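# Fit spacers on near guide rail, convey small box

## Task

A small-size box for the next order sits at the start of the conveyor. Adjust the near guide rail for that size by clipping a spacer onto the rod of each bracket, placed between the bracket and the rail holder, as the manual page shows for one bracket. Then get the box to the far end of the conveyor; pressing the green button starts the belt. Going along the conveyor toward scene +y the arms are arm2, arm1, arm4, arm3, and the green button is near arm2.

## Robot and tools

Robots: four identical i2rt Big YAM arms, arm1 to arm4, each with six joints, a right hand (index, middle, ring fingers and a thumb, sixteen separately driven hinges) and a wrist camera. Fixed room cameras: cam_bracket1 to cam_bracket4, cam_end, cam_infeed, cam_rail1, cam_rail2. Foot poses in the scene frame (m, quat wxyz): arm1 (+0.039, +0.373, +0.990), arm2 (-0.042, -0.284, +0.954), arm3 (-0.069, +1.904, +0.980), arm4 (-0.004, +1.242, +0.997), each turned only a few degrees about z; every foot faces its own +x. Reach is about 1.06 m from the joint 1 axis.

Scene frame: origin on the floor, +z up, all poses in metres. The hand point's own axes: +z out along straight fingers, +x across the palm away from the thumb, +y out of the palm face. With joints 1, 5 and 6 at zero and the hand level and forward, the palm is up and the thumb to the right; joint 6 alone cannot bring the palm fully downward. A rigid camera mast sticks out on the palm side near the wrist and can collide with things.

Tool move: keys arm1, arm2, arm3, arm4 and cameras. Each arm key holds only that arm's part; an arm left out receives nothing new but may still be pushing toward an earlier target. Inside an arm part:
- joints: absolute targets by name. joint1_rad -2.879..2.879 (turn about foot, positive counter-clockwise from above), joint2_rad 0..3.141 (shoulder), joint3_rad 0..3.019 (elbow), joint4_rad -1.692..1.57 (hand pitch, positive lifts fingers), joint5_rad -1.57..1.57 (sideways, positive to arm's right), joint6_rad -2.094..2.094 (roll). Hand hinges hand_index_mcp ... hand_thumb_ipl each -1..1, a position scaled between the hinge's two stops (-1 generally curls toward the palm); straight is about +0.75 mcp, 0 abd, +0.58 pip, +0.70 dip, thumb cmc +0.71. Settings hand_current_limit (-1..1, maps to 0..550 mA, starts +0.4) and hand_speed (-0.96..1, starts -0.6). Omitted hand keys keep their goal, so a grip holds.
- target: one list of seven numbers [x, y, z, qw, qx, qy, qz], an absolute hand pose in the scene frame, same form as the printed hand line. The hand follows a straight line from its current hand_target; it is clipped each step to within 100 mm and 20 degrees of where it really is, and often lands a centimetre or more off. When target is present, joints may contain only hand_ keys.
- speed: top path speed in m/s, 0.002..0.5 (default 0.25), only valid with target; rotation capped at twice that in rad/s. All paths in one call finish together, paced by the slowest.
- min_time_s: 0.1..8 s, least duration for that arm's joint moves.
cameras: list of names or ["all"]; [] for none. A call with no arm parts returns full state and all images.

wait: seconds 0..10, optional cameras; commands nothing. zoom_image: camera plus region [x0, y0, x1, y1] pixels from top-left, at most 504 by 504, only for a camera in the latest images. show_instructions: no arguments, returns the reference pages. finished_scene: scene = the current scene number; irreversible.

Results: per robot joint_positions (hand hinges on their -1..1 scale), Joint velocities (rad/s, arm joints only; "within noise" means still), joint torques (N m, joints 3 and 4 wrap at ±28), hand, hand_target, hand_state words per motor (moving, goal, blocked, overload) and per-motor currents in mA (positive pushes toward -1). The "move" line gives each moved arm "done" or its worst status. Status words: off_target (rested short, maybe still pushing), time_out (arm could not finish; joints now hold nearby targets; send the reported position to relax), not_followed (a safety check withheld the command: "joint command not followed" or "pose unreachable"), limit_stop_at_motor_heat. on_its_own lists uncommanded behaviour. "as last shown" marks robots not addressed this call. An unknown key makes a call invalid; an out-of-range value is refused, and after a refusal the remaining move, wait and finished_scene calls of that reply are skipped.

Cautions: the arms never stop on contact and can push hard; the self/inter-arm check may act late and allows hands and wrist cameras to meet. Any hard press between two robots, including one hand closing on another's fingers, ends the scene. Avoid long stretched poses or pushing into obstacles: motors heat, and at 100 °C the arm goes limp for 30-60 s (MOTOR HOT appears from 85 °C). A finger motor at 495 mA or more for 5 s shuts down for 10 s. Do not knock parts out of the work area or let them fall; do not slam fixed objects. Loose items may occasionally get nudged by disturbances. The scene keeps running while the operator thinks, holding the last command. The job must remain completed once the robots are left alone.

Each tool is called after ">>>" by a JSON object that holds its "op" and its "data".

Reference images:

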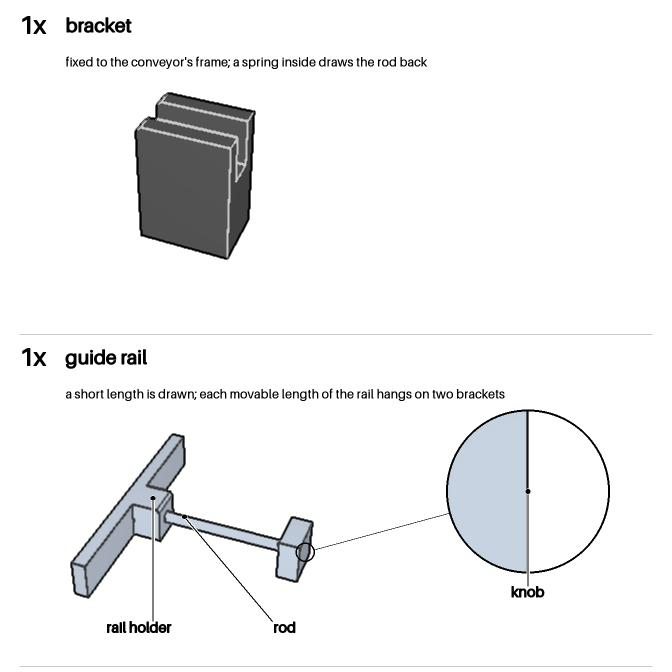

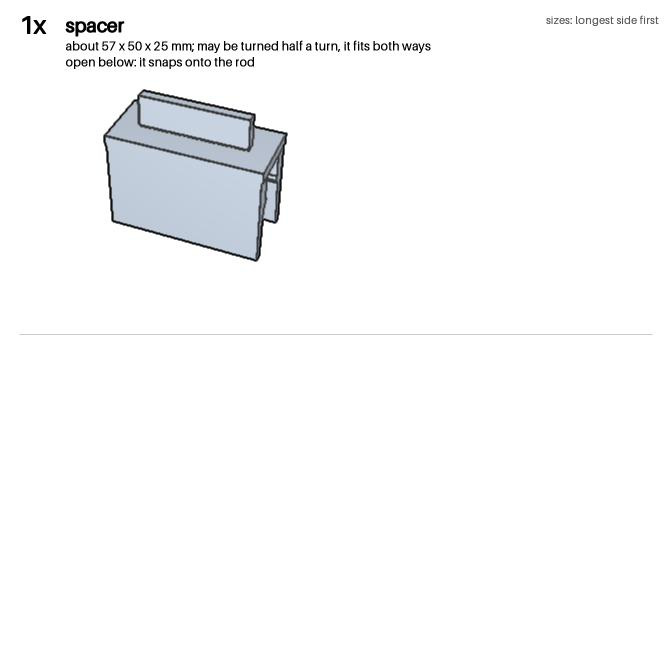

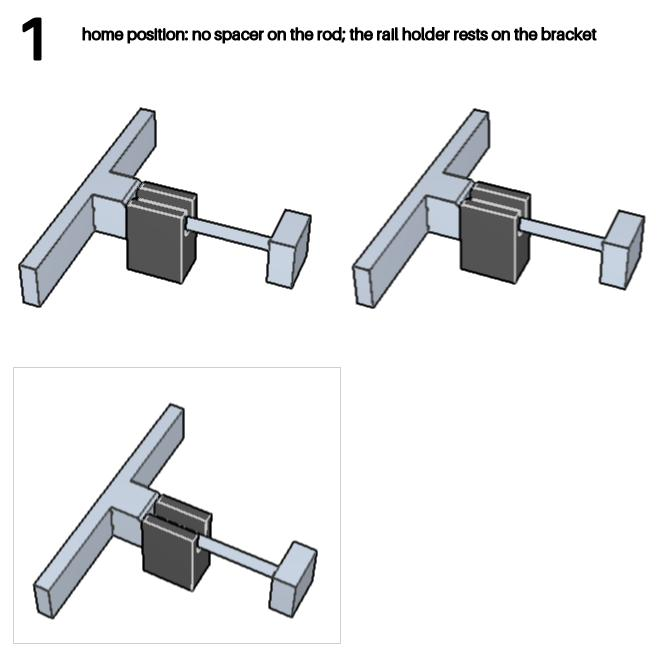

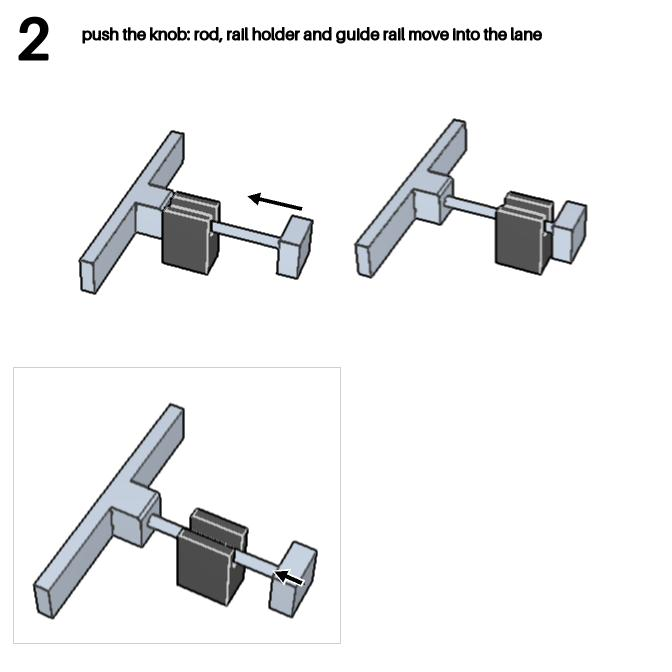

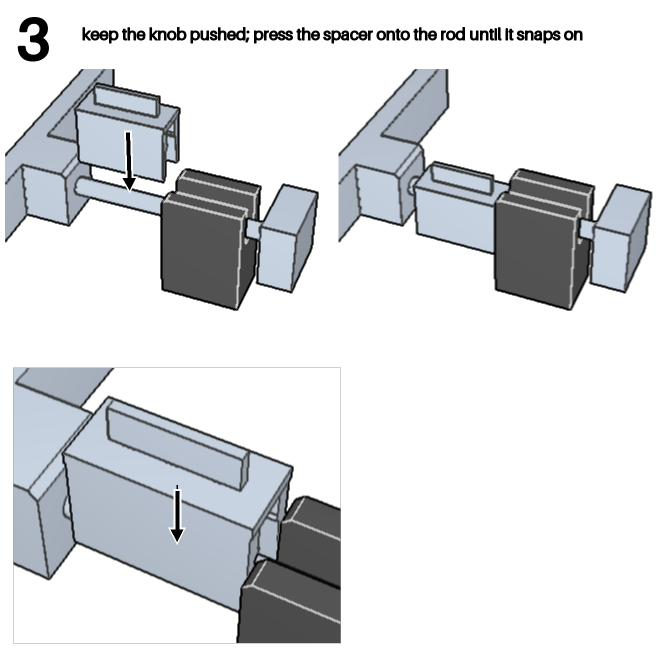

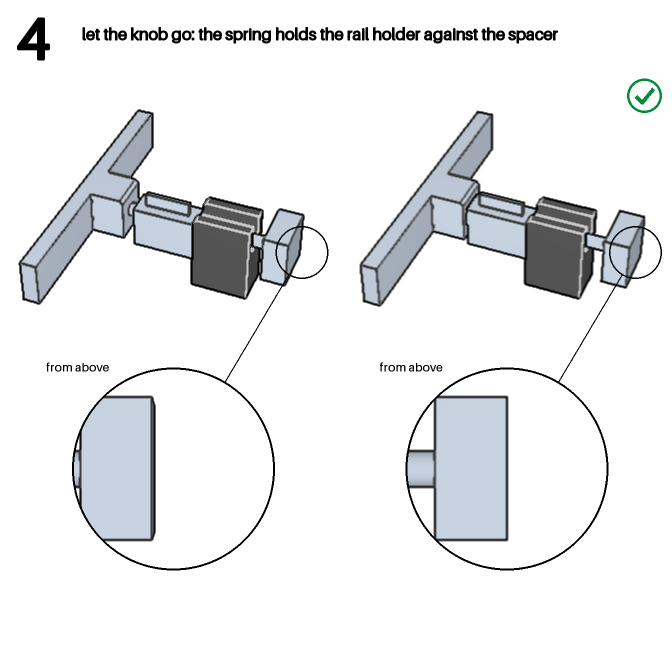

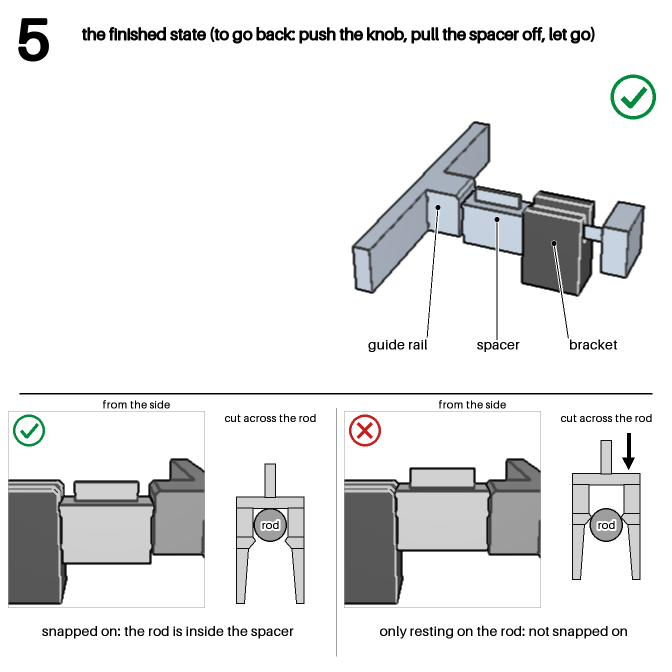

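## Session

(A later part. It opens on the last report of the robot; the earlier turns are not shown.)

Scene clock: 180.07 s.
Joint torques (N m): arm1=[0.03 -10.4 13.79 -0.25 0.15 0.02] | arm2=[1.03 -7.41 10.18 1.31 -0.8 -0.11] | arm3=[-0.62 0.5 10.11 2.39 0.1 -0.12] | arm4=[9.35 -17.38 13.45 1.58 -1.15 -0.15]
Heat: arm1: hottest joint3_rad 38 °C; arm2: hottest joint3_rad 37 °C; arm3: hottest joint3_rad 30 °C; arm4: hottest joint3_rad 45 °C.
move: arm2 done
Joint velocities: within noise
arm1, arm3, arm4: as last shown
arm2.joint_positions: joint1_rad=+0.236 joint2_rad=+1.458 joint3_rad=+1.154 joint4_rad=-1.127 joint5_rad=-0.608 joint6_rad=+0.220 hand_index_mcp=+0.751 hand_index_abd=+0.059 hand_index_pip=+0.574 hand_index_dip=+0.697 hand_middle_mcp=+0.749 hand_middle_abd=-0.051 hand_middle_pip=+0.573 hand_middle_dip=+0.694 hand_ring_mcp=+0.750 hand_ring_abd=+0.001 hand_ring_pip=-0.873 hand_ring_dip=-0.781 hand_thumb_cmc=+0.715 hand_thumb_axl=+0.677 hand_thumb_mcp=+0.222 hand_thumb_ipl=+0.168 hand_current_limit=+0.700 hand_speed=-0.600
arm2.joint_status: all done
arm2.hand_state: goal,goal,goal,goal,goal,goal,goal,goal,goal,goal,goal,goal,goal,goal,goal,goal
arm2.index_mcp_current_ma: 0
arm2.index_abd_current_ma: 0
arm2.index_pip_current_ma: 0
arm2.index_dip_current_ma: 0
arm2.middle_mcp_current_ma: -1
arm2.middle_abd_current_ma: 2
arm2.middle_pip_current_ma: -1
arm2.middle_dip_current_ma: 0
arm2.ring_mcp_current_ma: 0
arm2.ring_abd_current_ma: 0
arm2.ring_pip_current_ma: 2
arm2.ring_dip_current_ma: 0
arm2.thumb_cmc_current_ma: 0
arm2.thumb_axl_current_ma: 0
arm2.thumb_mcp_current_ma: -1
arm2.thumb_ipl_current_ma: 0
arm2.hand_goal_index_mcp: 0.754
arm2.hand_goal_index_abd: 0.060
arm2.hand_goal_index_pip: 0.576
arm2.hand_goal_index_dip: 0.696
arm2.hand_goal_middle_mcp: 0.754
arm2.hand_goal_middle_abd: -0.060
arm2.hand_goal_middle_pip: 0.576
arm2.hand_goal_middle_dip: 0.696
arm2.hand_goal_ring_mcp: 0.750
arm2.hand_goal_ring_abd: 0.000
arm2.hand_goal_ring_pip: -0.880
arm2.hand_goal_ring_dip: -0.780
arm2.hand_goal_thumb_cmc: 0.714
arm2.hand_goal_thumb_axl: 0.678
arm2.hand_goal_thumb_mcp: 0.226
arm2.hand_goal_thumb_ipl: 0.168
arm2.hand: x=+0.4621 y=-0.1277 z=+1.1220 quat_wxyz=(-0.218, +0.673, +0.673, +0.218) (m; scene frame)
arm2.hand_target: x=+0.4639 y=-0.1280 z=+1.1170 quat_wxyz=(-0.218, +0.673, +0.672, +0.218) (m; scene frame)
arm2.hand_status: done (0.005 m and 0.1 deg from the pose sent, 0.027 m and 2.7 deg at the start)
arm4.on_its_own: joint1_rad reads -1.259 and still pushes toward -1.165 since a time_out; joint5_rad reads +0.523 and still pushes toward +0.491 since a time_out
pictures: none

>>> {"op": "move", "data": {"arm2": {"target":[0.464,-0.1085,1.0950,-0.2185,0.6725,0.6725,0.2185],"speed":0.04}, "cameras": ["cam_bracket2","arm2_cam_wrist"]}}

>>> {"op": "zoom_image", "data": {"camera": "cam_bracket2", "region": [320, 40, 570, 320]}}

>>> {"op": "zoom_image", "data": {"camera": "arm2_cam_wrist", "region": [260, 30, 420, 170]}}

Scene clock: 181.43 s.
Joint torques (N m): arm1=[-0.09 -10.4 13.79 -0.18 0.15 0.02] | arm2=[2.14 -6.53 10.19 1.36 -0.52 0.02] | arm3=[-0.62 0.56 10.1 2.39 0.1 -0.12] | arm4=[9.23 -17.32 13.41 1.58 -1.14 -0.14]
Heat: arm1: hottest joint3_rad 38 °C; arm2: hottest joint3_rad 37 °C; arm3: hottest joint3_rad 30 °C; arm4: hottest joint3_rad 45 °C.
move: arm2 off_target
Joint velocities: within noise
arm1, arm3, arm4: as last shown
arm2.joint_positions: joint1_rad=+0.271 joint2_rad=+1.473 joint3_rad=+1.119 joint4_rad=-1.037 joint5_rad=-0.607 joint6_rad=+0.256 hand_index_mcp=+0.751 hand_index_abd=+0.059 hand_index_pip=+0.574 hand_index_dip=+0.697 hand_middle_mcp=+0.750 hand_middle_abd=-0.051 hand_middle_pip=+0.573 hand_middle_dip=+0.694 hand_ring_mcp=+0.750 hand_ring_abd=+0.001 hand_ring_pip=-0.873 hand_ring_dip=-0.781 hand_thumb_cmc=+0.715 hand_thumb_axl=+0.677 hand_thumb_mcp=+0.222 hand_thumb_ipl=+0.168 hand_current_limit=+0.700 hand_speed=-0.600
arm2.joint_status: not commanded
arm2.hand_state: goal,goal,goal,goal,goal,goal,goal,goal,goal,goal,goal,goal,goal,goal,goal,goal
arm2.index_mcp_current_ma: 0
arm2.index_abd_current_ma: 0
arm2.index_pip_current_ma: 0
arm2.index_dip_current_ma: 0
arm2.middle_mcp_current_ma: -1
arm2.middle_abd_current_ma: 2
arm2.middle_pip_current_ma: 0
arm2.middle_dip_current_ma: 0
arm2.ring_mcp_current_ma: 0
arm2.ring_abd_current_ma: 0
arm2.ring_pip_current_ma: 2
arm2.ring_dip_current_ma: 0
arm2.thumb_cmc_current_ma: 0
arm2.thumb_axl_current_ma: 0
arm2.thumb_mcp_current_ma: -1
arm2.thumb_ipl_current_ma: 0
arm2.hand_goal_index_mcp: 0.754
arm2.hand_goal_index_abd: 0.060
arm2.hand_goal_index_pip: 0.576
arm2.hand_goal_index_dip: 0.696
arm2.hand_goal_middle_mcp: 0.754
arm2.hand_goal_middle_abd: -0.060
arm2.hand_goal_middle_pip: 0.576
arm2.hand_goal_middle_dip: 0.696
arm2.hand_goal_ring_mcp: 0.750
arm2.hand_goal_ring_abd: 0.000
arm2.hand_goal_ring_pip: -0.880
arm2.hand_goal_ring_dip: -0.780
arm2.hand_goal_thumb_cmc: 0.714
arm2.hand_goal_thumb_axl: 0.678
arm2.hand_goal_thumb_mcp: 0.226
arm2.hand_goal_thumb_ipl: 0.168
arm2.hand: x=+0.4637 y=-0.1110 z=+1.1063 quat_wxyz=(-0.215, +0.668, +0.675, +0.226) (m; scene frame)
arm2.hand_target: x=+0.4638 y=-0.1086 z=+1.0951 quat_wxyz=(-0.219, +0.672, +0.673, +0.218) (m; scene frame)
arm2.hand_status: off_target (0.012 m and 1.1 deg from the pose sent, 0.033 m and 0.1 deg at the start)
arm4.on_its_own: joint1_rad reads -1.259 and still pushes toward -1.165 since a time_out; joint5_rad reads +0.523 and still pushes toward +0.491 since a time_out
pictures: arm2_cam_wrist, cam_bracket2

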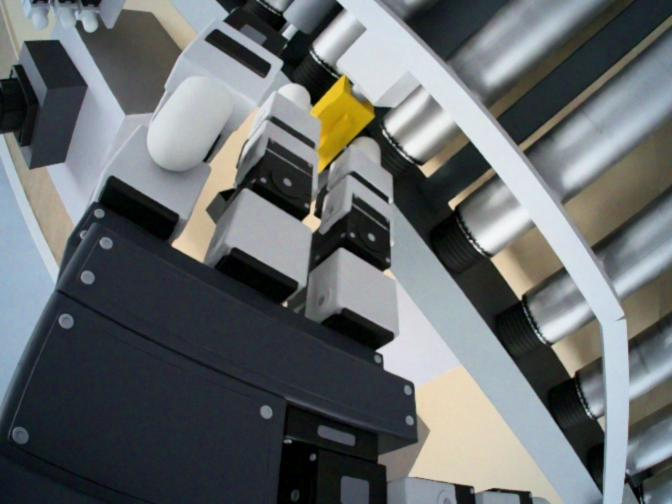

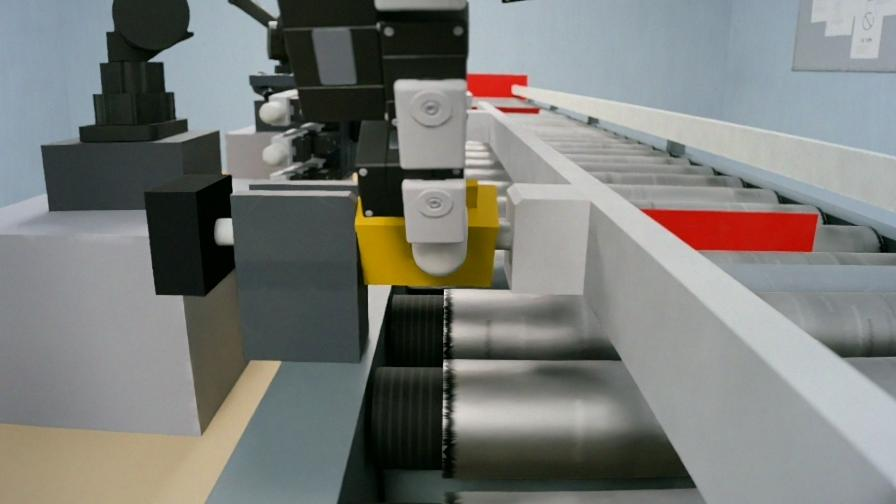

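Scaled by 1.800 from the camera's 896x504 image, which has a finer 1280x720 frame.

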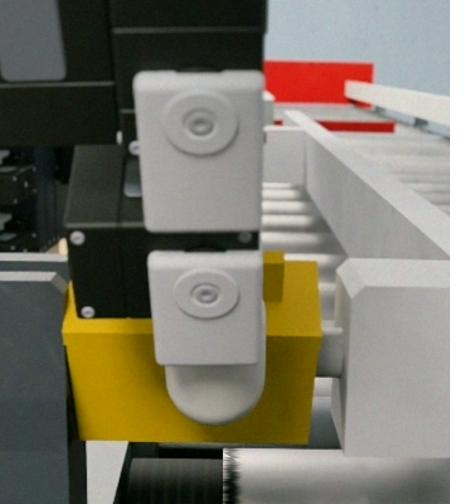

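Scaled by 3.150 from the camera's 672x504 image, which has a finer 960x720 frame.

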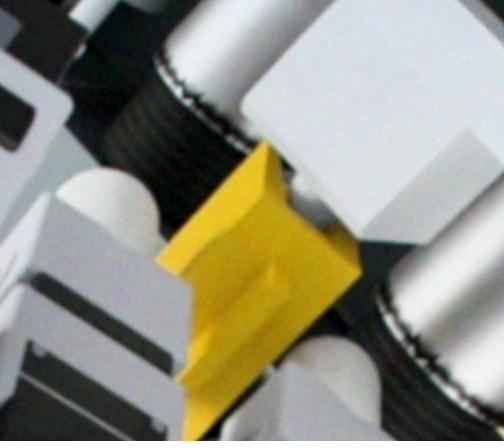

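>>> {"op": "move", "data": {"arm2": {"target":[0.4595,-0.1110,1.0860,-0.2185,0.6725,0.6725,0.2185],"speed":0.04}}}

Scene clock: 182.53 s.
Joint torques (N m): arm1=[0.03 -10.75 13.82 -0.2 0.14 0] | arm2=[1.38 -6.71 10.28 1.22 -0.56 -0.01] | arm3=[-0.67 0.5 10.1 2.4 0.1 -0.13] | arm4=[9.11 -17.49 13.41 1.57 -1.14 -0.13]
Heat: arm1: hottest joint3_rad 38 °C; arm2: hottest joint3_rad 37 °C; arm3: hottest joint3_rad 30 °C; arm4: hottest joint3_rad 45 °C.
move: arm2 done
Joint velocities: arm1=[within noise] | arm2=[within noise] | arm3=[-0.015 -0.044 0.002 0.002 -0.051 -0.051] | arm4=[within noise]
arm1, arm3, arm4: as last shown
arm2.joint_positions: joint1_rad=+0.271 joint2_rad=+1.473 joint3_rad=+1.091 joint4_rad=-1.014 joint5_rad=-0.607 joint6_rad=+0.256 hand_index_mcp=+0.751 hand_index_abd=+0.059 hand_index_pip=+0.574 hand_index_dip=+0.697 hand_middle_mcp=+0.750 hand_middle_abd=-0.051 hand_middle_pip=+0.573 hand_middle_dip=+0.694 hand_ring_mcp=+0.750 hand_ring_abd=+0.001 hand_ring_pip=-0.873 hand_ring_dip=-0.781 hand_thumb_cmc=+0.715 hand_thumb_axl=+0.677 hand_thumb_mcp=+0.222 hand_thumb_ipl=+0.168 hand_current_limit=+0.700 hand_speed=-0.600
arm2.joint_status: not commanded
arm2.hand_state: goal,goal,goal,goal,goal,goal,goal,goal,goal,goal,goal,goal,goal,goal,goal,goal
arm2.index_mcp_current_ma: 0
arm2.index_abd_current_ma: 0
arm2.index_pip_current_ma: 0
arm2.index_dip_current_ma: 0
arm2.middle_mcp_current_ma: -1
arm2.middle_abd_current_ma: 2
arm2.middle_pip_current_ma: 0
arm2.middle_dip_current_ma: 0
arm2.ring_mcp_current_ma: 0
arm2.ring_abd_current_ma: 0
arm2.ring_pip_current_ma: 2
arm2.ring_dip_current_ma: 0
arm2.thumb_cmc_current_ma: 0
arm2.thumb_axl_current_ma: 0
arm2.thumb_mcp_current_ma: -1
arm2.thumb_ipl_current_ma: 0
arm2.hand_goal_index_mcp: 0.754
arm2.hand_goal_index_abd: 0.060
arm2.hand_goal_index_pip: 0.576
arm2.hand_goal_index_dip: 0.696
arm2.hand_goal_middle_mcp: 0.754
arm2.hand_goal_middle_abd: -0.060
arm2.hand_goal_middle_pip: 0.576
arm2.hand_goal_middle_dip: 0.696
arm2.hand_goal_ring_mcp: 0.750
arm2.hand_goal_ring_abd: 0.000
arm2.hand_goal_ring_pip: -0.880
arm2.hand_goal_ring_dip: -0.780
arm2.hand_goal_thumb_cmc: 0.714
arm2.hand_goal_thumb_axl: 0.678
arm2.hand_goal_thumb_mcp: 0.226
arm2.hand_goal_thumb_ipl: 0.168
arm2.hand: x=+0.4589 y=-0.1120 z=+1.0959 quat_wxyz=(-0.216, +0.669, +0.675, +0.224) (m; scene frame)
arm2.hand_target: x=+0.4593 y=-0.1111 z=+1.0861 quat_wxyz=(-0.219, +0.672, +0.673, +0.218) (m; scene frame)
arm2.hand_status: done (0.010 m and 0.9 deg from the pose sent, 0.021 m and 1.1 deg at the start)
arm4.on_its_own: joint1_rad reads -1.259 and still pushes toward -1.165 since a time_out; joint5_rad reads +0.523 and still pushes toward +0.491 since a time_out
pictures: none

>>> {"op": "move", "data": {"arm2": {"joints":{"hand_index_abd":-0.04,"hand_middle_abd":0.04}}}}

>>> {"op": "move", "data": {"arm2": {"joints":{"hand_index_abd":-0.15,"hand_middle_abd":0.15}}, "cameras": ["cam_bracket2","arm2_cam_wrist"]}}

>>> {"op": "zoom_image", "data": {"camera": "cam_bracket2", "region": [320, 40, 570, 320]}}

>>> {"op": "zoom_image", "data": {"camera": "arm2_cam_wrist", "region": [260, 30, 420, 170]}}

Scene clock: 183.17 s.
Joint torques (N m): arm1=[0.09 -10.64 13.83 -0.16 0.16 0.01] | arm2=[1.08 -6.71 9.89 1.05 -0.52 0.05] | arm3=[-0.62 0.5 10.11 2.39 0.11 -0.12] | arm4=[9.11 -17.32 13.39 1.57 -1.15 -0.13]
Heat: arm1: hottest joint3_rad 38 °C; arm2: hottest joint3_rad 37 °C; arm3: hottest joint3_rad 30 °C; arm4: hottest joint3_rad 45 °C.
move: arm2 off_target
Joint velocities: within noise
arm1, arm3, arm4: as last shown
arm2.joint_positions: joint1_rad=+0.271 joint2_rad=+1.473 joint3_rad=+1.091 joint4_rad=-1.013 joint5_rad=-0.607 joint6_rad=+0.256 hand_index_mcp=+0.751 hand_index_abd=-0.007 hand_index_pip=+0.574 hand_index_dip=+0.697 hand_middle_mcp=+0.750 hand_middle_abd=-0.001 hand_middle_pip=+0.573 hand_middle_dip=+0.694 hand_ring_mcp=+0.750 hand_ring_abd=+0.001 hand_ring_pip=-0.873 hand_ring_dip=-0.781 hand_thumb_cmc=+0.715 hand_thumb_axl=+0.677 hand_thumb_mcp=+0.222 hand_thumb_ipl=+0.168 hand_current_limit=+0.700 hand_speed=-0.600
arm2.joint_status: hand_index_abd off_target (ended at -0.007, target -0.040); hand_middle_abd off_target (ended at -0.001, target +0.040)
arm2.hand_state: goal,blocked,goal,goal,goal,blocked,goal,goal,goal,goal,goal,goal,goal,goal,goal,goal
arm2.index_mcp_current_ma: 0
arm2.index_abd_current_ma: 22
arm2.index_pip_current_ma: 0
arm2.index_dip_current_ma: 0
arm2.middle_mcp_current_ma: -1
arm2.middle_abd_current_ma: -32
arm2.middle_pip_current_ma: 0
arm2.middle_dip_current_ma: 0
arm2.ring_mcp_current_ma: 0
arm2.ring_abd_current_ma: 0
arm2.ring_pip_current_ma: 2
arm2.ring_dip_current_ma: 0
arm2.thumb_cmc_current_ma: 0
arm2.thumb_axl_current_ma: 0
arm2.thumb_mcp_current_ma: -1
arm2.thumb_ipl_current_ma: 0
arm2.hand_goal_index_mcp: 0.754
arm2.hand_goal_index_abd: -0.040
arm2.hand_goal_index_pip: 0.576
arm2.hand_goal_index_dip: 0.696
arm2.hand_goal_middle_mcp: 0.754
arm2.hand_goal_middle_abd: 0.040
arm2.hand_goal_middle_pip: 0.576
arm2.hand_goal_middle_dip: 0.696
arm2.hand_goal_ring_mcp: 0.750
arm2.hand_goal_ring_abd: 0.000
arm2.hand_goal_ring_pip: -0.880
arm2.hand_goal_ring_dip: -0.780
arm2.hand_goal_thumb_cmc: 0.714
arm2.hand_goal_thumb_axl: 0.678
arm2.hand_goal_thumb_mcp: 0.226
arm2.hand_goal_thumb_ipl: 0.168
arm2.hand: x=+0.4590 y=-0.1118 z=+1.0960 quat_wxyz=(-0.216, +0.669, +0.675, +0.225) (m; scene frame)
arm2.hand_target: x=+0.4593 y=-0.1111 z=+1.0861 quat_wxyz=(-0.219, +0.672, +0.673, +0.218) (m; scene frame)
arm2.hand_status: not commanded
arm4.on_its_own: joint1_rad reads -1.259 and still pushes toward -1.165 since a time_out; joint5_rad reads +0.523 and still pushes toward +0.491 since a time_out
pictures: none

Scene clock: 183.63 s.
Joint torques (N m): arm1=[0.26 -10.52 13.76 -0.28 0.13 0.02] | arm2=[1.55 -5.66 10.14 1.17 -0.51 0.01] | arm3=[-0.62 0.56 10.1 2.39 0.1 -0.12] | arm4=[9.23 -17.38 13.42 1.57 -1.15 -0.14]
Heat: arm1: hottest joint3_rad 38 °C; arm2: hottest joint3_rad 37 °C; arm3: hottest joint3_rad 30 °C; arm4: hottest joint3_rad 45 °C.
move: arm2 off_target
Joint velocities: within noise
arm1.joint_positions: joint1_rad=+0.426 joint2_rad=+1.393 joint3_rad=+1.504 joint4_rad=-1.689 joint5_rad=-0.005 joint6_rad=+0.512 hand_index_mcp=+0.748 hand_index_abd=-0.008 hand_index_pip=+0.574 hand_index_dip=+0.696 hand_middle_mcp=+0.753 hand_middle_abd=+0.012 hand_middle_pip=+0.576 hand_middle_dip=+0.696 hand_ring_mcp=+0.749 hand_ring_abd=+0.001 hand_ring_pip=-0.884 hand_ring_dip=-0.780 hand_thumb_cmc=+0.713 hand_thumb_axl=+0.677 hand_thumb_mcp=+0.223 hand_thumb_ipl=+0.168 hand_current_limit=+0.700 hand_speed=-0.600
arm1.joint_status: not commanded
arm1.hand_state: goal,blocked,goal,goal,goal,blocked,goal,goal,goal,goal,goal,goal,goal,goal,goal,goal
arm1.index_mcp_current_ma: -1
arm1.index_abd_current_ma: 225
arm1.index_pip_current_ma: 0
arm1.index_dip_current_ma: 0
arm1.middle_mcp_current_ma: 0
arm1.middle_abd_current_ma: -214
arm1.middle_pip_current_ma: 0
arm1.middle_dip_current_ma: 0
arm1.ring_mcp_current_ma: 0
arm1.ring_abd_current_ma: 0
arm1.ring_pip_current_ma: 1
arm1.ring_dip_current_ma: 0
arm1.thumb_cmc_current_ma: 0
arm1.thumb_axl_current_ma: 0
arm1.thumb_mcp_current_ma: 0
arm1.thumb_ipl_current_ma: 0
arm1.hand_goal_index_mcp: 0.754
arm1.hand_goal_index_abd: -0.150
arm1.hand_goal_index_pip: 0.576
arm1.hand_goal_index_dip: 0.696
arm1.hand_goal_middle_mcp: 0.754
arm1.hand_goal_middle_abd: 0.150
arm1.hand_goal_middle_pip: 0.576
arm1.hand_goal_middle_dip: 0.696
arm1.hand_goal_ring_mcp: 0.750
arm1.hand_goal_ring_abd: 0.000
arm1.hand_goal_ring_pip: -0.890
arm1.hand_goal_ring_dip: -0.780
arm1.hand_goal_thumb_cmc: 0.714
arm1.hand_goal_thumb_axl: 0.678
arm1.hand_goal_thumb_mcp: 0.226
arm1.hand_goal_thumb_ipl: 0.168
arm1.hand: x=+0.4720 y=+0.5491 z=+1.2986 quat_wxyz=(-0.001, +0.707, +0.707, -0.005) (m; scene frame)
arm1.hand_target: x=+0.4792 y=+0.5526 z=+1.3195 quat_wxyz=(+0.006, +0.707, +0.707, +0.014) (m; scene frame)
arm1.hand_status: not commanded
arm2.joint_positions: joint1_rad=+0.271 joint2_rad=+1.473 joint3_rad=+1.091 joint4_rad=-1.013 joint5_rad=-0.607 joint6_rad=+0.256 hand_index_mcp=+0.751 hand_index_abd=-0.013 hand_index_pip=+0.574 hand_index_dip=+0.697 hand_middle_mcp=+0.750 hand_middle_abd=+0.006 hand_middle_pip=+0.573 hand_middle_dip=+0.694 hand_ring_mcp=+0.750 hand_ring_abd=+0.001 hand_ring_pip=-0.873 hand_ring_dip=-0.781 hand_thumb_cmc=+0.715 hand_thumb_axl=+0.677 hand_thumb_mcp=+0.222 hand_thumb_ipl=+0.168 hand_current_limit=+0.700 hand_speed=-0.600
arm2.joint_status: hand_index_abd off_target (ended at -0.013, target -0.150); hand_middle_abd off_target (ended at +0.006, target +0.150)
arm2.hand_state: goal,blocked,goal,goal,goal,blocked,goal,goal,goal,goal,goal,goal,goal,goal,goal,goal
arm2.index_mcp_current_ma: 0
arm2.index_abd_current_ma: 266
arm2.index_pip_current_ma: 0
arm2.index_dip_current_ma: 0
arm2.middle_mcp_current_ma: -1
arm2.middle_abd_current_ma: -290
arm2.middle_pip_current_ma: 0
arm2.middle_dip_current_ma: 0
arm2.ring_mcp_current_ma: 0
arm2.ring_abd_current_ma: 0
arm2.ring_pip_current_ma: 2
arm2.ring_dip_current_ma: 0
arm2.thumb_cmc_current_ma: 0
arm2.thumb_axl_current_ma: 0
arm2.thumb_mcp_current_ma: -1
arm2.thumb_ipl_current_ma: 0
arm2.hand_goal_index_mcp: 0.754
arm2.hand_goal_index_abd: -0.150
arm2.hand_goal_index_pip: 0.576
arm2.hand_goal_index_dip: 0.696
arm2.hand_goal_middle_mcp: 0.754
arm2.hand_goal_middle_abd: 0.150
arm2.hand_goal_middle_pip: 0.576
arm2.hand_goal_middle_dip: 0.696
arm2.hand_goal_ring_mcp: 0.750
arm2.hand_goal_ring_abd: 0.000
arm2.hand_goal_ring_pip: -0.880
arm2.hand_goal_ring_dip: -0.780
arm2.hand_goal_thumb_cmc: 0.714
arm2.hand_goal_thumb_axl: 0.678
arm2.hand_goal_thumb_mcp: 0.226
arm2.hand_goal_thumb_ipl: 0.168
arm2.hand: x=+0.4590 y=-0.1118 z=+1.0960 quat_wxyz=(-0.216, +0.669, +0.675, +0.225) (m; scene frame)
arm2.hand_target: x=+0.4593 y=-0.1111 z=+1.0861 quat_wxyz=(-0.219, +0.672, +0.673, +0.218) (m; scene frame)
arm2.hand_status: not commanded
arm3.joint_positions: joint1_rad=+0.019 joint2_rad=+0.621 joint3_rad=+1.445 joint4_rad=-1.172 joint5_rad=+0.010 joint6_rad=+1.142 hand_index_mcp=+0.755 hand_index_abd=+0.001 hand_index_pip=+0.577 hand_index_dip=+0.696 hand_middle_mcp=+0.755 hand_middle_abd=+0.001 hand_middle_pip=+0.577 hand_middle_dip=+0.696 hand_ring_mcp=+0.755 hand_ring_abd=+0.001 hand_ring_pip=+0.577 hand_ring_dip=+0.696 hand_thumb_cmc=+0.715 hand_thumb_axl=+0.677 hand_thumb_mcp=+0.226 hand_thumb_ipl=+0.168 hand_current_limit=+0.400 hand_speed=-0.600
arm3.joint_status: not commanded
arm3.hand_state: goal,goal,goal,goal,goal,goal,goal,goal,goal,goal,goal,goal,goal,goal,goal,goal
arm3.index_mcp_current_ma: 1
arm3.index_abd_current_ma: 1
arm3.index_pip_current_ma: 1
arm3.index_dip_current_ma: 0
arm3.middle_mcp_current_ma: 1
arm3.middle_abd_current_ma: 1
arm3.middle_pip_current_ma: 1
arm3.middle_dip_current_ma: 0
arm3.ring_mcp_current_ma: 1
arm3.ring_abd_current_ma: 1
arm3.ring_pip_current_ma: 1
arm3.ring_dip_current_ma: 0
arm3.thumb_cmc_current_ma: 1
arm3.thumb_axl_current_ma: -1
arm3.thumb_mcp_current_ma: 0
arm3.thumb_ipl_current_ma: 0
arm3.hand_goal_index_mcp: 0.754
arm3.hand_goal_index_abd: 0.000
arm3.hand_goal_index_pip: 0.576
arm3.hand_goal_index_dip: 0.696
arm3.hand_goal_middle_mcp: 0.754
arm3.hand_goal_middle_abd: 0.000
arm3.hand_goal_middle_pip: 0.576
arm3.hand_goal_middle_dip: 0.696
arm3.hand_goal_ring_mcp: 0.754
arm3.hand_goal_ring_abd: 0.000
arm3.hand_goal_ring_pip: 0.576
arm3.hand_goal_ring_dip: 0.696
arm3.hand_goal_thumb_cmc: 0.714
arm3.hand_goal_thumb_axl: 0.678
arm3.hand_goal_thumb_mcp: 0.226
arm3.hand_goal_thumb_ipl: 0.168
arm3.hand: x=+0.1747 y=+1.8084 z=+1.5973 quat_wxyz=(+0.136, +0.802, +0.159, +0.560) (m; scene frame)
arm3.hand_target: x=+0.1704 y=+1.8085 z=+1.6097 quat_wxyz=(+0.138, +0.794, +0.157, +0.571) (m; scene frame)
arm3.hand_status: not commanded
arm4.joint_positions: joint1_rad=-1.259 joint2_rad=+2.492 joint3_rad=+1.577 joint4_rad=+0.861 joint5_rad=+0.523 joint6_rad=+1.566 hand_index_mcp=+0.725 hand_index_abd=-0.039 hand_index_pip=+0.565 hand_index_dip=+0.695 hand_middle_mcp=+0.755 hand_middle_abd=+0.003 hand_middle_pip=+0.577 hand_middle_dip=+0.696 hand_ring_mcp=+0.755 hand_ring_abd=+0.003 hand_ring_pip=+0.577 hand_ring_dip=+0.696 hand_thumb_cmc=+0.715 hand_thumb_axl=+0.677 hand_thumb_mcp=+0.226 hand_thumb_ipl=+0.168 hand_current_limit=+0.400 hand_speed=-0.600
arm4.joint_status: not commanded
arm4.hand_state: blocked,blocked,goal,goal,goal,goal,goal,goal,goal,goal,goal,goal,goal,goal,goal,goal
arm4.index_mcp_current_ma: -96
arm4.index_abd_current_ma: -107
arm4.index_pip_current_ma: -28
arm4.index_dip_current_ma: -2
arm4.middle_mcp_current_ma: 2
arm4.middle_abd_current_ma: 5
arm4.middle_pip_current_ma: 1
arm4.middle_dip_current_ma: 0
arm4.ring_mcp_current_ma: 2
arm4.ring_abd_current_ma: 6
arm4.ring_pip_current_ma: 1
arm4.ring_dip_current_ma: 0
arm4.thumb_cmc_current_ma: 1
arm4.thumb_axl_current_ma: -1
arm4.thumb_mcp_current_ma: 0
arm4.thumb_ipl_current_ma: -1
arm4.hand_goal_index_mcp: 0.754
arm4.hand_goal_index_abd: 0.000
arm4.hand_goal_index_pip: 0.576
arm4.hand_goal_index_dip: 0.696
arm4.hand_goal_middle_mcp: 0.754
arm4.hand_goal_middle_abd: 0.000
arm4.hand_goal_middle_pip: 0.576
arm4.hand_goal_middle_dip: 0.696
arm4.hand_goal_ring_mcp: 0.754
arm4.hand_goal_ring_abd: 0.000
arm4.hand_goal_ring_pip: 0.576
arm4.hand_goal_ring_dip: 0.696
arm4.hand_goal_thumb_cmc: 0.714
arm4.hand_goal_thumb_axl: 0.678
arm4.hand_goal_thumb_mcp: 0.226
arm4.hand_goal_thumb_ipl: 0.168
arm4.on_its_own: joint1_rad reads -1.259 and still pushes toward -1.165 since a time_out; joint5_rad reads +0.523 and still pushes toward +0.491 since a time_out
arm4.hand: x=+0.1475 y=+0.4622 z=+0.9695 quat_wxyz=(+0.522, +0.483, -0.539, +0.451) (m; scene frame)
arm4.hand_target: x=+0.2366 y=+0.4557 z=+0.9906 quat_wxyz=(+0.499, +0.502, -0.502, +0.497) (m; scene frame)
arm4.hand_status: not commanded
pictures: arm2_cam_wrist, cam_bracket2

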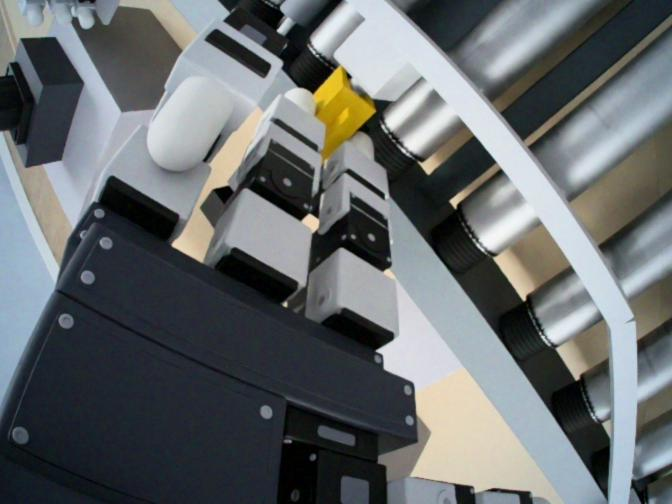

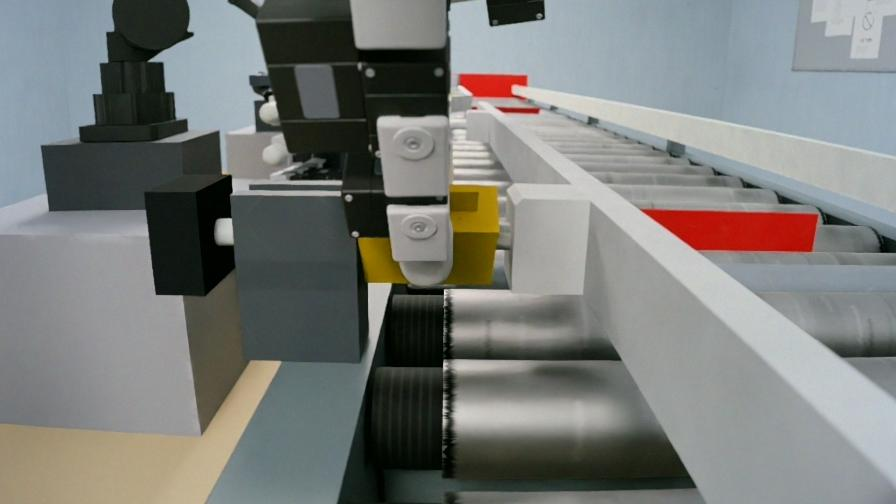

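Scaled by 1.800 from the camera's 896x504 image, which has a finer 1280x720 frame.

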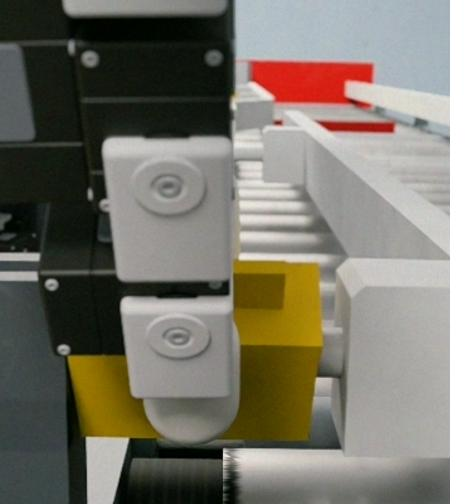

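Scaled by 3.150 from the camera's 672x504 image, which has a finer 960x720 frame.

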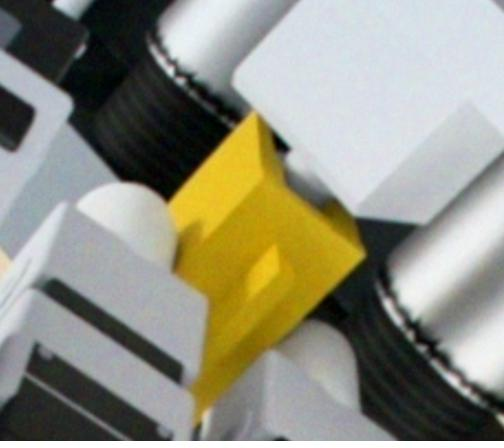

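>>> {"op": "move", "data": {"arm2": {"target":[0.4640,-0.1400,1.1400,-0.2185,0.6725,0.6725,0.2185],"speed":0.04}, "cameras": ["cam_bracket2","arm2_cam_wrist"]}}

>>> {"op": "zoom_image", "data": {"camera": "cam_bracket2", "region": [320, 40, 570, 320]}}

>>> {"op": "zoom_image", "data": {"camera": "arm2_cam_wrist", "region": [260, 30, 420, 170]}}

Scene clock: 185.97 s.
Joint torques (N m): arm1=[0.03 -10.58 13.82 -0.27 0.14 0.01] | arm2=[0.73 -6.71 14.72 -0.06 -0.64 -0.25] | arm3=[-0.62 0.5 10.1 2.4 0.1 -0.13] | arm4=[9.11 -17.32 13.42 1.58 -1.14 -0.14]
Heat: arm1: hottest joint3_rad 38 °C; arm2: hottest joint3_rad 37 °C; arm3: hottest joint3_rad 30 °C; arm4: hottest joint3_rad 45 °C.
move: arm2 off_target
Joint velocities: within noise
arm1, arm3, arm4: as last shown
arm2.joint_positions: joint1_rad=+0.212 joint2_rad=+1.455 joint3_rad=+1.144 joint4_rad=-1.187 joint5_rad=-0.615 joint6_rad=+0.196 hand_index_mcp=+0.760 hand_index_abd=-0.013 hand_index_pip=+0.579 hand_index_dip=+0.696 hand_middle_mcp=+0.727 hand_middle_abd=+0.010 hand_middle_pip=+0.559 hand_middle_dip=+0.689 hand_ring_mcp=+0.750 hand_ring_abd=+0.001 hand_ring_pip=-0.873 hand_ring_dip=-0.781 hand_thumb_cmc=+0.715 hand_thumb_axl=+0.677 hand_thumb_mcp=+0.222 hand_thumb_ipl=+0.168 hand_current_limit=+0.700 hand_speed=-0.600
arm2.joint_status: not commanded
arm2.hand_state: goal,blocked,goal,goal,blocked,blocked,goal,goal,goal,goal,goal,goal,goal,goal,goal,goal
arm2.index_mcp_current_ma: 2
arm2.index_abd_current_ma: 266
arm2.index_pip_current_ma: 0
arm2.index_dip_current_ma: 0
arm2.middle_mcp_current_ma: -22
arm2.middle_abd_current_ma: -278
arm2.middle_pip_current_ma: -8
arm2.middle_dip_current_ma: -2
arm2.ring_mcp_current_ma: 0
arm2.ring_abd_current_ma: 0
arm2.ring_pip_current_ma: 2
arm2.ring_dip_current_ma: 0
arm2.thumb_cmc_current_ma: 0
arm2.thumb_axl_current_ma: 0
arm2.thumb_mcp_current_ma: -1
arm2.thumb_ipl_current_ma: 0
arm2.hand_goal_index_mcp: 0.754
arm2.hand_goal_index_abd: -0.150
arm2.hand_goal_index_pip: 0.576
arm2.hand_goal_index_dip: 0.696
arm2.hand_goal_middle_mcp: 0.754
arm2.hand_goal_middle_abd: 0.150
arm2.hand_goal_middle_pip: 0.576
arm2.hand_goal_middle_dip: 0.696
arm2.hand_goal_ring_mcp: 0.750
arm2.hand_goal_ring_abd: 0.000
arm2.hand_goal_ring_pip: -0.880
arm2.hand_goal_ring_dip: -0.780
arm2.hand_goal_thumb_cmc: 0.714
arm2.hand_goal_thumb_axl: 0.678
arm2.hand_goal_thumb_mcp: 0.226
arm2.hand_goal_thumb_ipl: 0.168
arm2.hand: x=+0.4488 y=-0.1395 z=+1.1145 quat_wxyz=(-0.234, +0.680, +0.666, +0.199) (m; scene frame)
arm2.hand_target: x=+0.4630 y=-0.1403 z=+1.1399 quat_wxyz=(-0.218, +0.673, +0.672, +0.218) (m; scene frame)
arm2.hand_status: off_target (0.030 m and 3.1 deg from the pose sent, 0.052 m and 0.9 deg at the start)
arm4.on_its_own: joint1_rad reads -1.259 and still pushes toward -1.165 since a time_out; joint5_rad reads +0.523 and still pushes toward +0.491 since a time_out
pictures: arm2_cam_wrist, cam_bracket2

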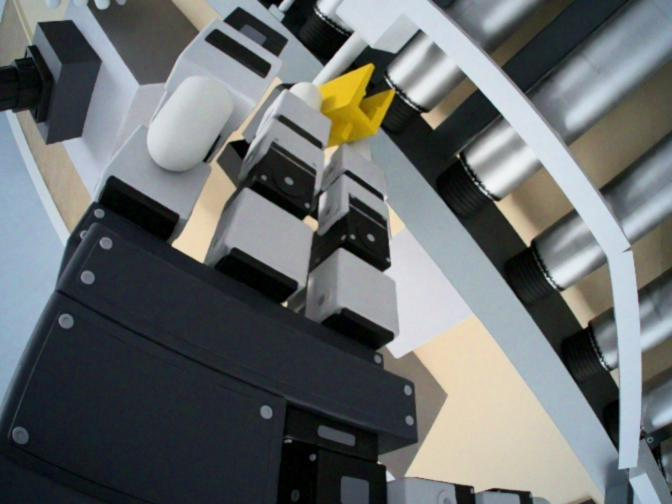

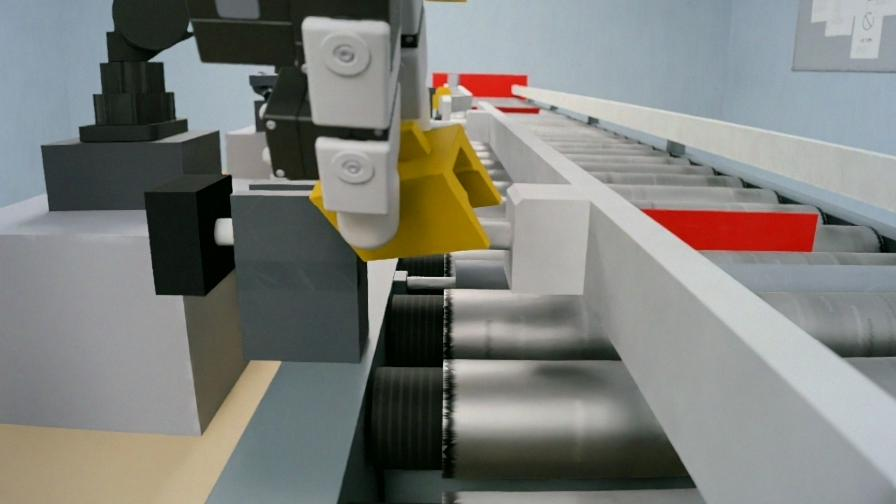

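Scaled by 1.800 from the camera's 896x504 image, which has a finer 1280x720 frame.

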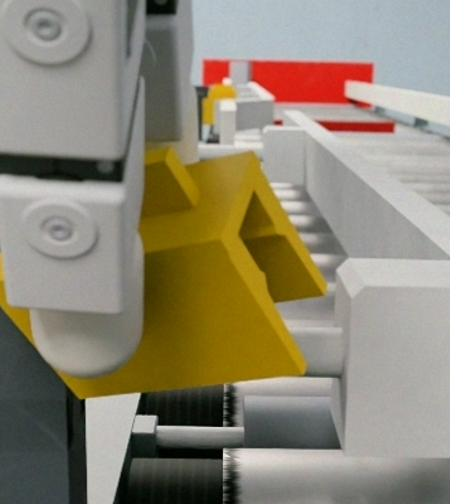

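Scaled by 3.150 from the camera's 672x504 image, which has a finer 960x720 frame.

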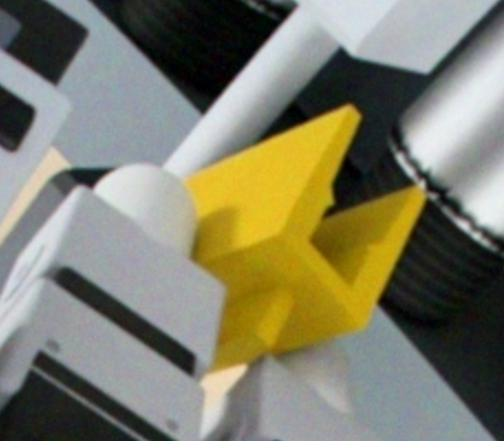

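>>> {"op": "move", "data": {"arm2": {"target":[0.474,-0.1550,1.1850,-0.2185,0.6725,0.6725,0.2185],"speed":0.05}}}

>>> {"op": "move", "data": {"arm2": {"target":[0.474,-0.0450,1.2300,0,0.7071,0.7071,0],"speed":0.05}, "cameras": ["cam_bracket2","arm2_cam_wrist"]}}

>>> {"op": "zoom_image", "data": {"camera": "cam_bracket2", "region": [320, 0, 570, 280]}}

>>> {"op": "zoom_image", "data": {"camera": "arm2_cam_wrist", "region": [260, 30, 420, 170]}}

Scene clock: 187.70 s.
Joint torques (N m): arm1=[0.15 -10.75 13.79 -0.18 0.17 0] | arm2=[1.26 -7.3 15.12 -0.06 -0.73 -0.25] | arm3=[-0.67 0.5 10.1 2.4 0.1 -0.12] | arm4=[9.17 -17.44 13.39 1.54 -1.15 -0.14]
Heat: arm1: hottest joint3_rad 38 °C; arm2: hottest joint3_rad 37 °C; arm3: hottest joint3_rad 30 °C; arm4: hottest joint3_rad 45 °C.
move: arm2 off_target
Joint velocities: within noise
arm1, arm3, arm4: as last shown
arm2.joint_positions: joint1_rad=+0.176 joint2_rad=+1.451 joint3_rad=+1.266 joint4_rad=-1.334 joint5_rad=-0.615 joint6_rad=+0.151 hand_index_mcp=+0.761 hand_index_abd=-0.013 hand_index_pip=+0.579 hand_index_dip=+0.696 hand_middle_mcp=+0.727 hand_middle_abd=+0.010 hand_middle_pip=+0.559 hand_middle_dip=+0.689 hand_ring_mcp=+0.750 hand_ring_abd=+0.001 hand_ring_pip=-0.873 hand_ring_dip=-0.781 hand_thumb_cmc=+0.715 hand_thumb_axl=+0.677 hand_thumb_mcp=+0.222 hand_thumb_ipl=+0.168 hand_current_limit=+0.700 hand_speed=-0.600
arm2.joint_status: not commanded
arm2.hand_state: goal,blocked,goal,goal,blocked,blocked,goal,goal,goal,goal,goal,goal,goal,goal,goal,goal
arm2.index_mcp_current_ma: 2
arm2.index_abd_current_ma: 266
arm2.index_pip_current_ma: 0
arm2.index_dip_current_ma: 0
arm2.middle_mcp_current_ma: -22
arm2.middle_abd_current_ma: -277
arm2.middle_pip_current_ma: -8
arm2.middle_dip_current_ma: -2
arm2.ring_mcp_current_ma: 0
arm2.ring_abd_current_ma: 0
arm2.ring_pip_current_ma: 2
arm2.ring_dip_current_ma: 0
arm2.thumb_cmc_current_ma: 0
arm2.thumb_axl_current_ma: 0
arm2.thumb_mcp_current_ma: -1
arm2.thumb_ipl_current_ma: 0
arm2.hand_goal_index_mcp: 0.754
arm2.hand_goal_index_abd: -0.150
arm2.hand_goal_index_pip: 0.576
arm2.hand_goal_index_dip: 0.696
arm2.hand_goal_middle_mcp: 0.754
arm2.hand_goal_middle_abd: 0.150
arm2.hand_goal_middle_pip: 0.576
arm2.hand_goal_middle_dip: 0.696
arm2.hand_goal_ring_mcp: 0.750
arm2.hand_goal_ring_abd: 0.000
arm2.hand_goal_ring_pip: -0.880
arm2.hand_goal_ring_dip: -0.780
arm2.hand_goal_thumb_cmc: 0.714
arm2.hand_goal_thumb_axl: 0.678
arm2.hand_goal_thumb_mcp: 0.226
arm2.hand_goal_thumb_ipl: 0.168
arm2.hand: x=+0.4608 y=-0.1538 z=+1.1611 quat_wxyz=(-0.232, +0.680, +0.667, +0.200) (m; scene frame)
arm2.hand_target: x=+0.4731 y=-0.1551 z=+1.1851 quat_wxyz=(-0.218, +0.673, +0.673, +0.219) (m; scene frame)
arm2.hand_status: off_target (0.027 m and 2.8 deg from the pose sent, 0.076 m and 3.1 deg at the start)
arm4.on_its_own: joint1_rad reads -1.259 and still pushes toward -1.165 since a time_out; joint5_rad reads +0.523 and still pushes toward +0.491 since a time_out
pictures: none

Scene clock: 194.47 s.
Joint torques (N m): arm1=[0.21 -10.75 13.83 -0.29 0.14 0] | arm2=[2.32 -8.94 15.23 -0.42 0.23 0.12] | arm3=[-0.62 0.5 10.1 2.4 0.11 -0.12] | arm4=[9.17 -17.44 13.42 1.57 -1.15 -0.14]
Heat: arm1: hottest joint3_rad 38 °C; arm2: hottest joint3_rad 38 °C; arm3: hottest joint3_rad 30 °C; arm4: hottest joint3_rad 45 °C.
move: arm2 off_target
Joint velocities: within noise
arm1, arm3, arm4: as last shown
arm2.joint_positions: joint1_rad=+0.607 joint2_rad=+1.624 joint3_rad=+1.660 joint4_rad=-1.616 joint5_rad=+0.008 joint6_rad=+0.543 hand_index_mcp=+0.761 hand_index_abd=-0.013 hand_index_pip=+0.579 hand_index_dip=+0.696 hand_middle_mcp=+0.727 hand_middle_abd=+0.010 hand_middle_pip=+0.559 hand_middle_dip=+0.689 hand_ring_mcp=+0.750 hand_ring_abd=+0.001 hand_ring_pip=-0.873 hand_ring_dip=-0.781 hand_thumb_cmc=+0.715 hand_thumb_axl=+0.677 hand_thumb_mcp=+0.222 hand_thumb_ipl=+0.168 hand_current_limit=+0.700 hand_speed=-0.600
arm2.joint_status: not commanded
arm2.hand_state: goal,blocked,goal,goal,blocked,blocked,goal,goal,goal,goal,goal,goal,goal,goal,goal,goal
arm2.index_mcp_current_ma: 2
arm2.index_abd_current_ma: 266
arm2.index_pip_current_ma: 0
arm2.index_dip_current_ma: 0
arm2.middle_mcp_current_ma: -22
arm2.middle_abd_current_ma: -277
arm2.middle_pip_current_ma: -8
arm2.middle_dip_current_ma: -2
arm2.ring_mcp_current_ma: 0
arm2.ring_abd_current_ma: 0
arm2.ring_pip_current_ma: 2
arm2.ring_dip_current_ma: 0
arm2.thumb_cmc_current_ma: 0
arm2.thumb_axl_current_ma: 0
arm2.thumb_mcp_current_ma: -1
arm2.thumb_ipl_current_ma: 0
arm2.hand_goal_index_mcp: 0.754
arm2.hand_goal_index_abd: -0.150
arm2.hand_goal_index_pip: 0.576
arm2.hand_goal_index_dip: 0.696
arm2.hand_goal_middle_mcp: 0.754
arm2.hand_goal_middle_abd: 0.150
arm2.hand_goal_middle_pip: 0.576
arm2.hand_goal_middle_dip: 0.696
arm2.hand_goal_ring_mcp: 0.750
arm2.hand_goal_ring_abd: 0.000
arm2.hand_goal_ring_pip: -0.880
arm2.hand_goal_ring_dip: -0.780
arm2.hand_goal_thumb_cmc: 0.714
arm2.hand_goal_thumb_axl: 0.678
arm2.hand_goal_thumb_mcp: 0.226
arm2.hand_goal_thumb_ipl: 0.168
arm2.hand: x=+0.4645 y=-0.0532 z=+1.2199 quat_wxyz=(-0.004, +0.704, +0.710, -0.008) (m; scene frame)
arm2.hand_target: x=+0.4735 y=-0.0452 z=+1.2297 quat_wxyz=(+0.000, +0.707, +0.707, +0.000) (m; scene frame)
arm2.hand_status: off_target (0.016 m and 1.1 deg from the pose sent, 0.130 m and 35.7 deg at the start)
arm4.on_its_own: joint1_rad reads -1.259 and still pushes toward -1.165 since a time_out; joint5_rad reads +0.523 and still pushes toward +0.491 since a time_out
pictures: arm2_cam_wrist, cam_bracket2

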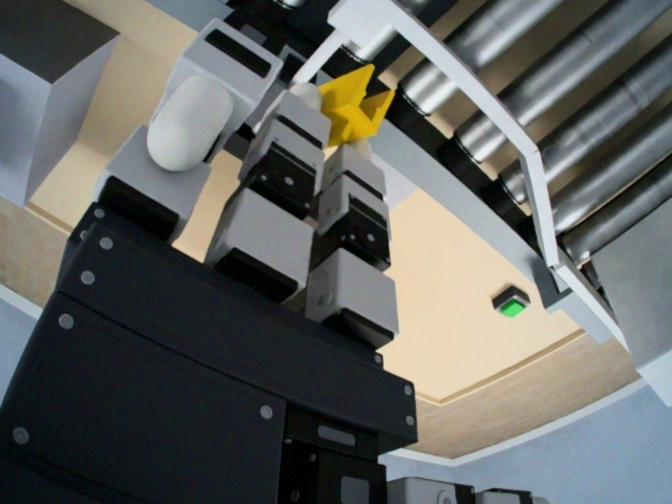

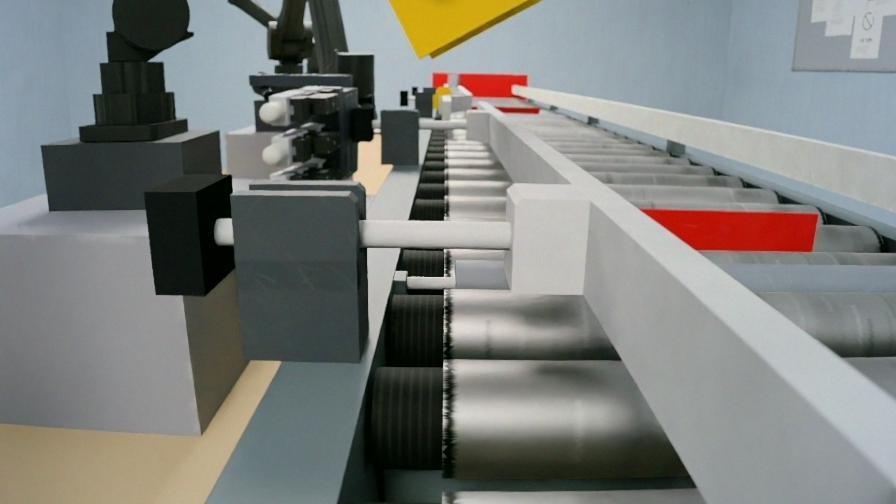

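Scaled by 1.800 from the camera's 896x504 image, which has a finer 1280x720 frame.

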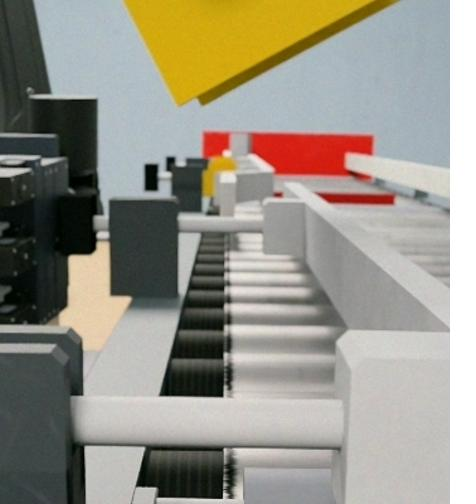

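Scaled by 3.150 from the camera's 672x504 image, which has a finer 960x720 frame.

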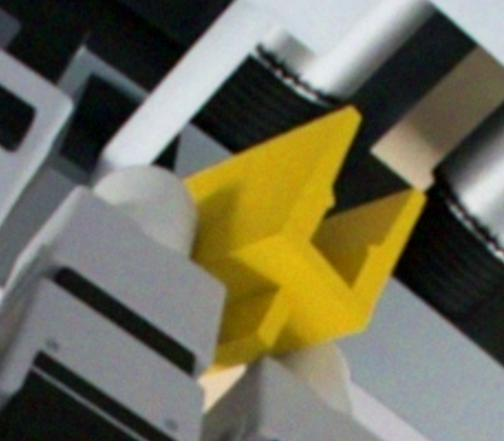

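>>> {"op": "move", "data": {"arm2": {"target":[0.4150,-0.0360,1.2000,0,0.7071,0.7071,0],"speed":0.05}}}

Scene clock: 196.57 s.
Joint torques (N m): arm1=[0.09 -10.34 13.74 -0.28 0.16 0.01] | arm2=[1.79 -9.76 10.51 0.44 0.21 0.1] | arm3=[-0.62 0.56 10.1 2.39 0.1 -0.13] | arm4=[9.23 -17.44 13.44 1.57 -1.15 -0.14]
Heat: arm1: hottest joint3_rad 38 °C; arm2: hottest joint3_rad 38 °C; arm3: hottest joint3_rad 30 °C; arm4: hottest joint3_rad 45 °C.
move: arm2 done
Joint velocities: within noise
arm1, arm3, arm4: as last shown
arm2.joint_positions: joint1_rad=+0.691 joint2_rad=+1.543 joint3_rad=+1.496 joint4_rad=-1.535 joint5_rad=+0.008 joint6_rad=+0.627 hand_index_mcp=+0.761 hand_index_abd=-0.013 hand_index_pip=+0.579 hand_index_dip=+0.696 hand_middle_mcp=+0.727 hand_middle_abd=+0.010 hand_middle_pip=+0.559 hand_middle_dip=+0.689 hand_ring_mcp=+0.750 hand_ring_abd=+0.001 hand_ring_pip=-0.873 hand_ring_dip=-0.781 hand_thumb_cmc=+0.715 hand_thumb_axl=+0.677 hand_thumb_mcp=+0.222 hand_thumb_ipl=+0.168 hand_current_limit=+0.700 hand_speed=-0.600
arm2.joint_status: not commanded
arm2.hand_state: goal,blocked,goal,goal,blocked,blocked,goal,goal,goal,goal,goal,goal,goal,goal,goal,goal
arm2.index_mcp_current_ma: 2
arm2.index_abd_current_ma: 266
arm2.index_pip_current_ma: 0
arm2.index_dip_current_ma: 0
arm2.middle_mcp_current_ma: -21
arm2.middle_abd_current_ma: -277
arm2.middle_pip_current_ma: -8
arm2.middle_dip_current_ma: -2
arm2.ring_mcp_current_ma: 0
arm2.ring_abd_current_ma: 0
arm2.ring_pip_current_ma: 2
arm2.ring_dip_current_ma: 0
arm2.thumb_cmc_current_ma: 0
arm2.thumb_axl_current_ma: 0
arm2.thumb_mcp_current_ma: -1
arm2.thumb_ipl_current_ma: 0
arm2.hand_goal_index_mcp: 0.754
arm2.hand_goal_index_abd: -0.150
arm2.hand_goal_index_pip: 0.576
arm2.hand_goal_index_dip: 0.696
arm2.hand_goal_middle_mcp: 0.754
arm2.hand_goal_middle_abd: 0.150
arm2.hand_goal_middle_pip: 0.576
arm2.hand_goal_middle_dip: 0.696
arm2.hand_goal_ring_mcp: 0.750
arm2.hand_goal_ring_abd: 0.000
arm2.hand_goal_ring_pip: -0.880
arm2.hand_goal_ring_dip: -0.780
arm2.hand_goal_thumb_cmc: 0.714
arm2.hand_goal_thumb_axl: 0.678
arm2.hand_goal_thumb_mcp: 0.226
arm2.hand_goal_thumb_ipl: 0.168
arm2.hand: x=+0.4162 y=-0.0373 z=+1.1951 quat_wxyz=(-0.003, +0.704, +0.710, -0.009) (m; scene frame)
arm2.hand_target: x=+0.4150 y=-0.0360 z=+1.2001 quat_wxyz=(+0.000, +0.707, +0.707, +0.000) (m; scene frame)
arm2.hand_status: done (0.005 m and 1.2 deg from the pose sent, 0.056 m and 1.1 deg at the start)
arm4.on_its_own: joint1_rad reads -1.259 and still pushes toward -1.165 since a time_out; joint5_rad reads +0.523 and still pushes toward +0.491 since a time_out
pictures: none


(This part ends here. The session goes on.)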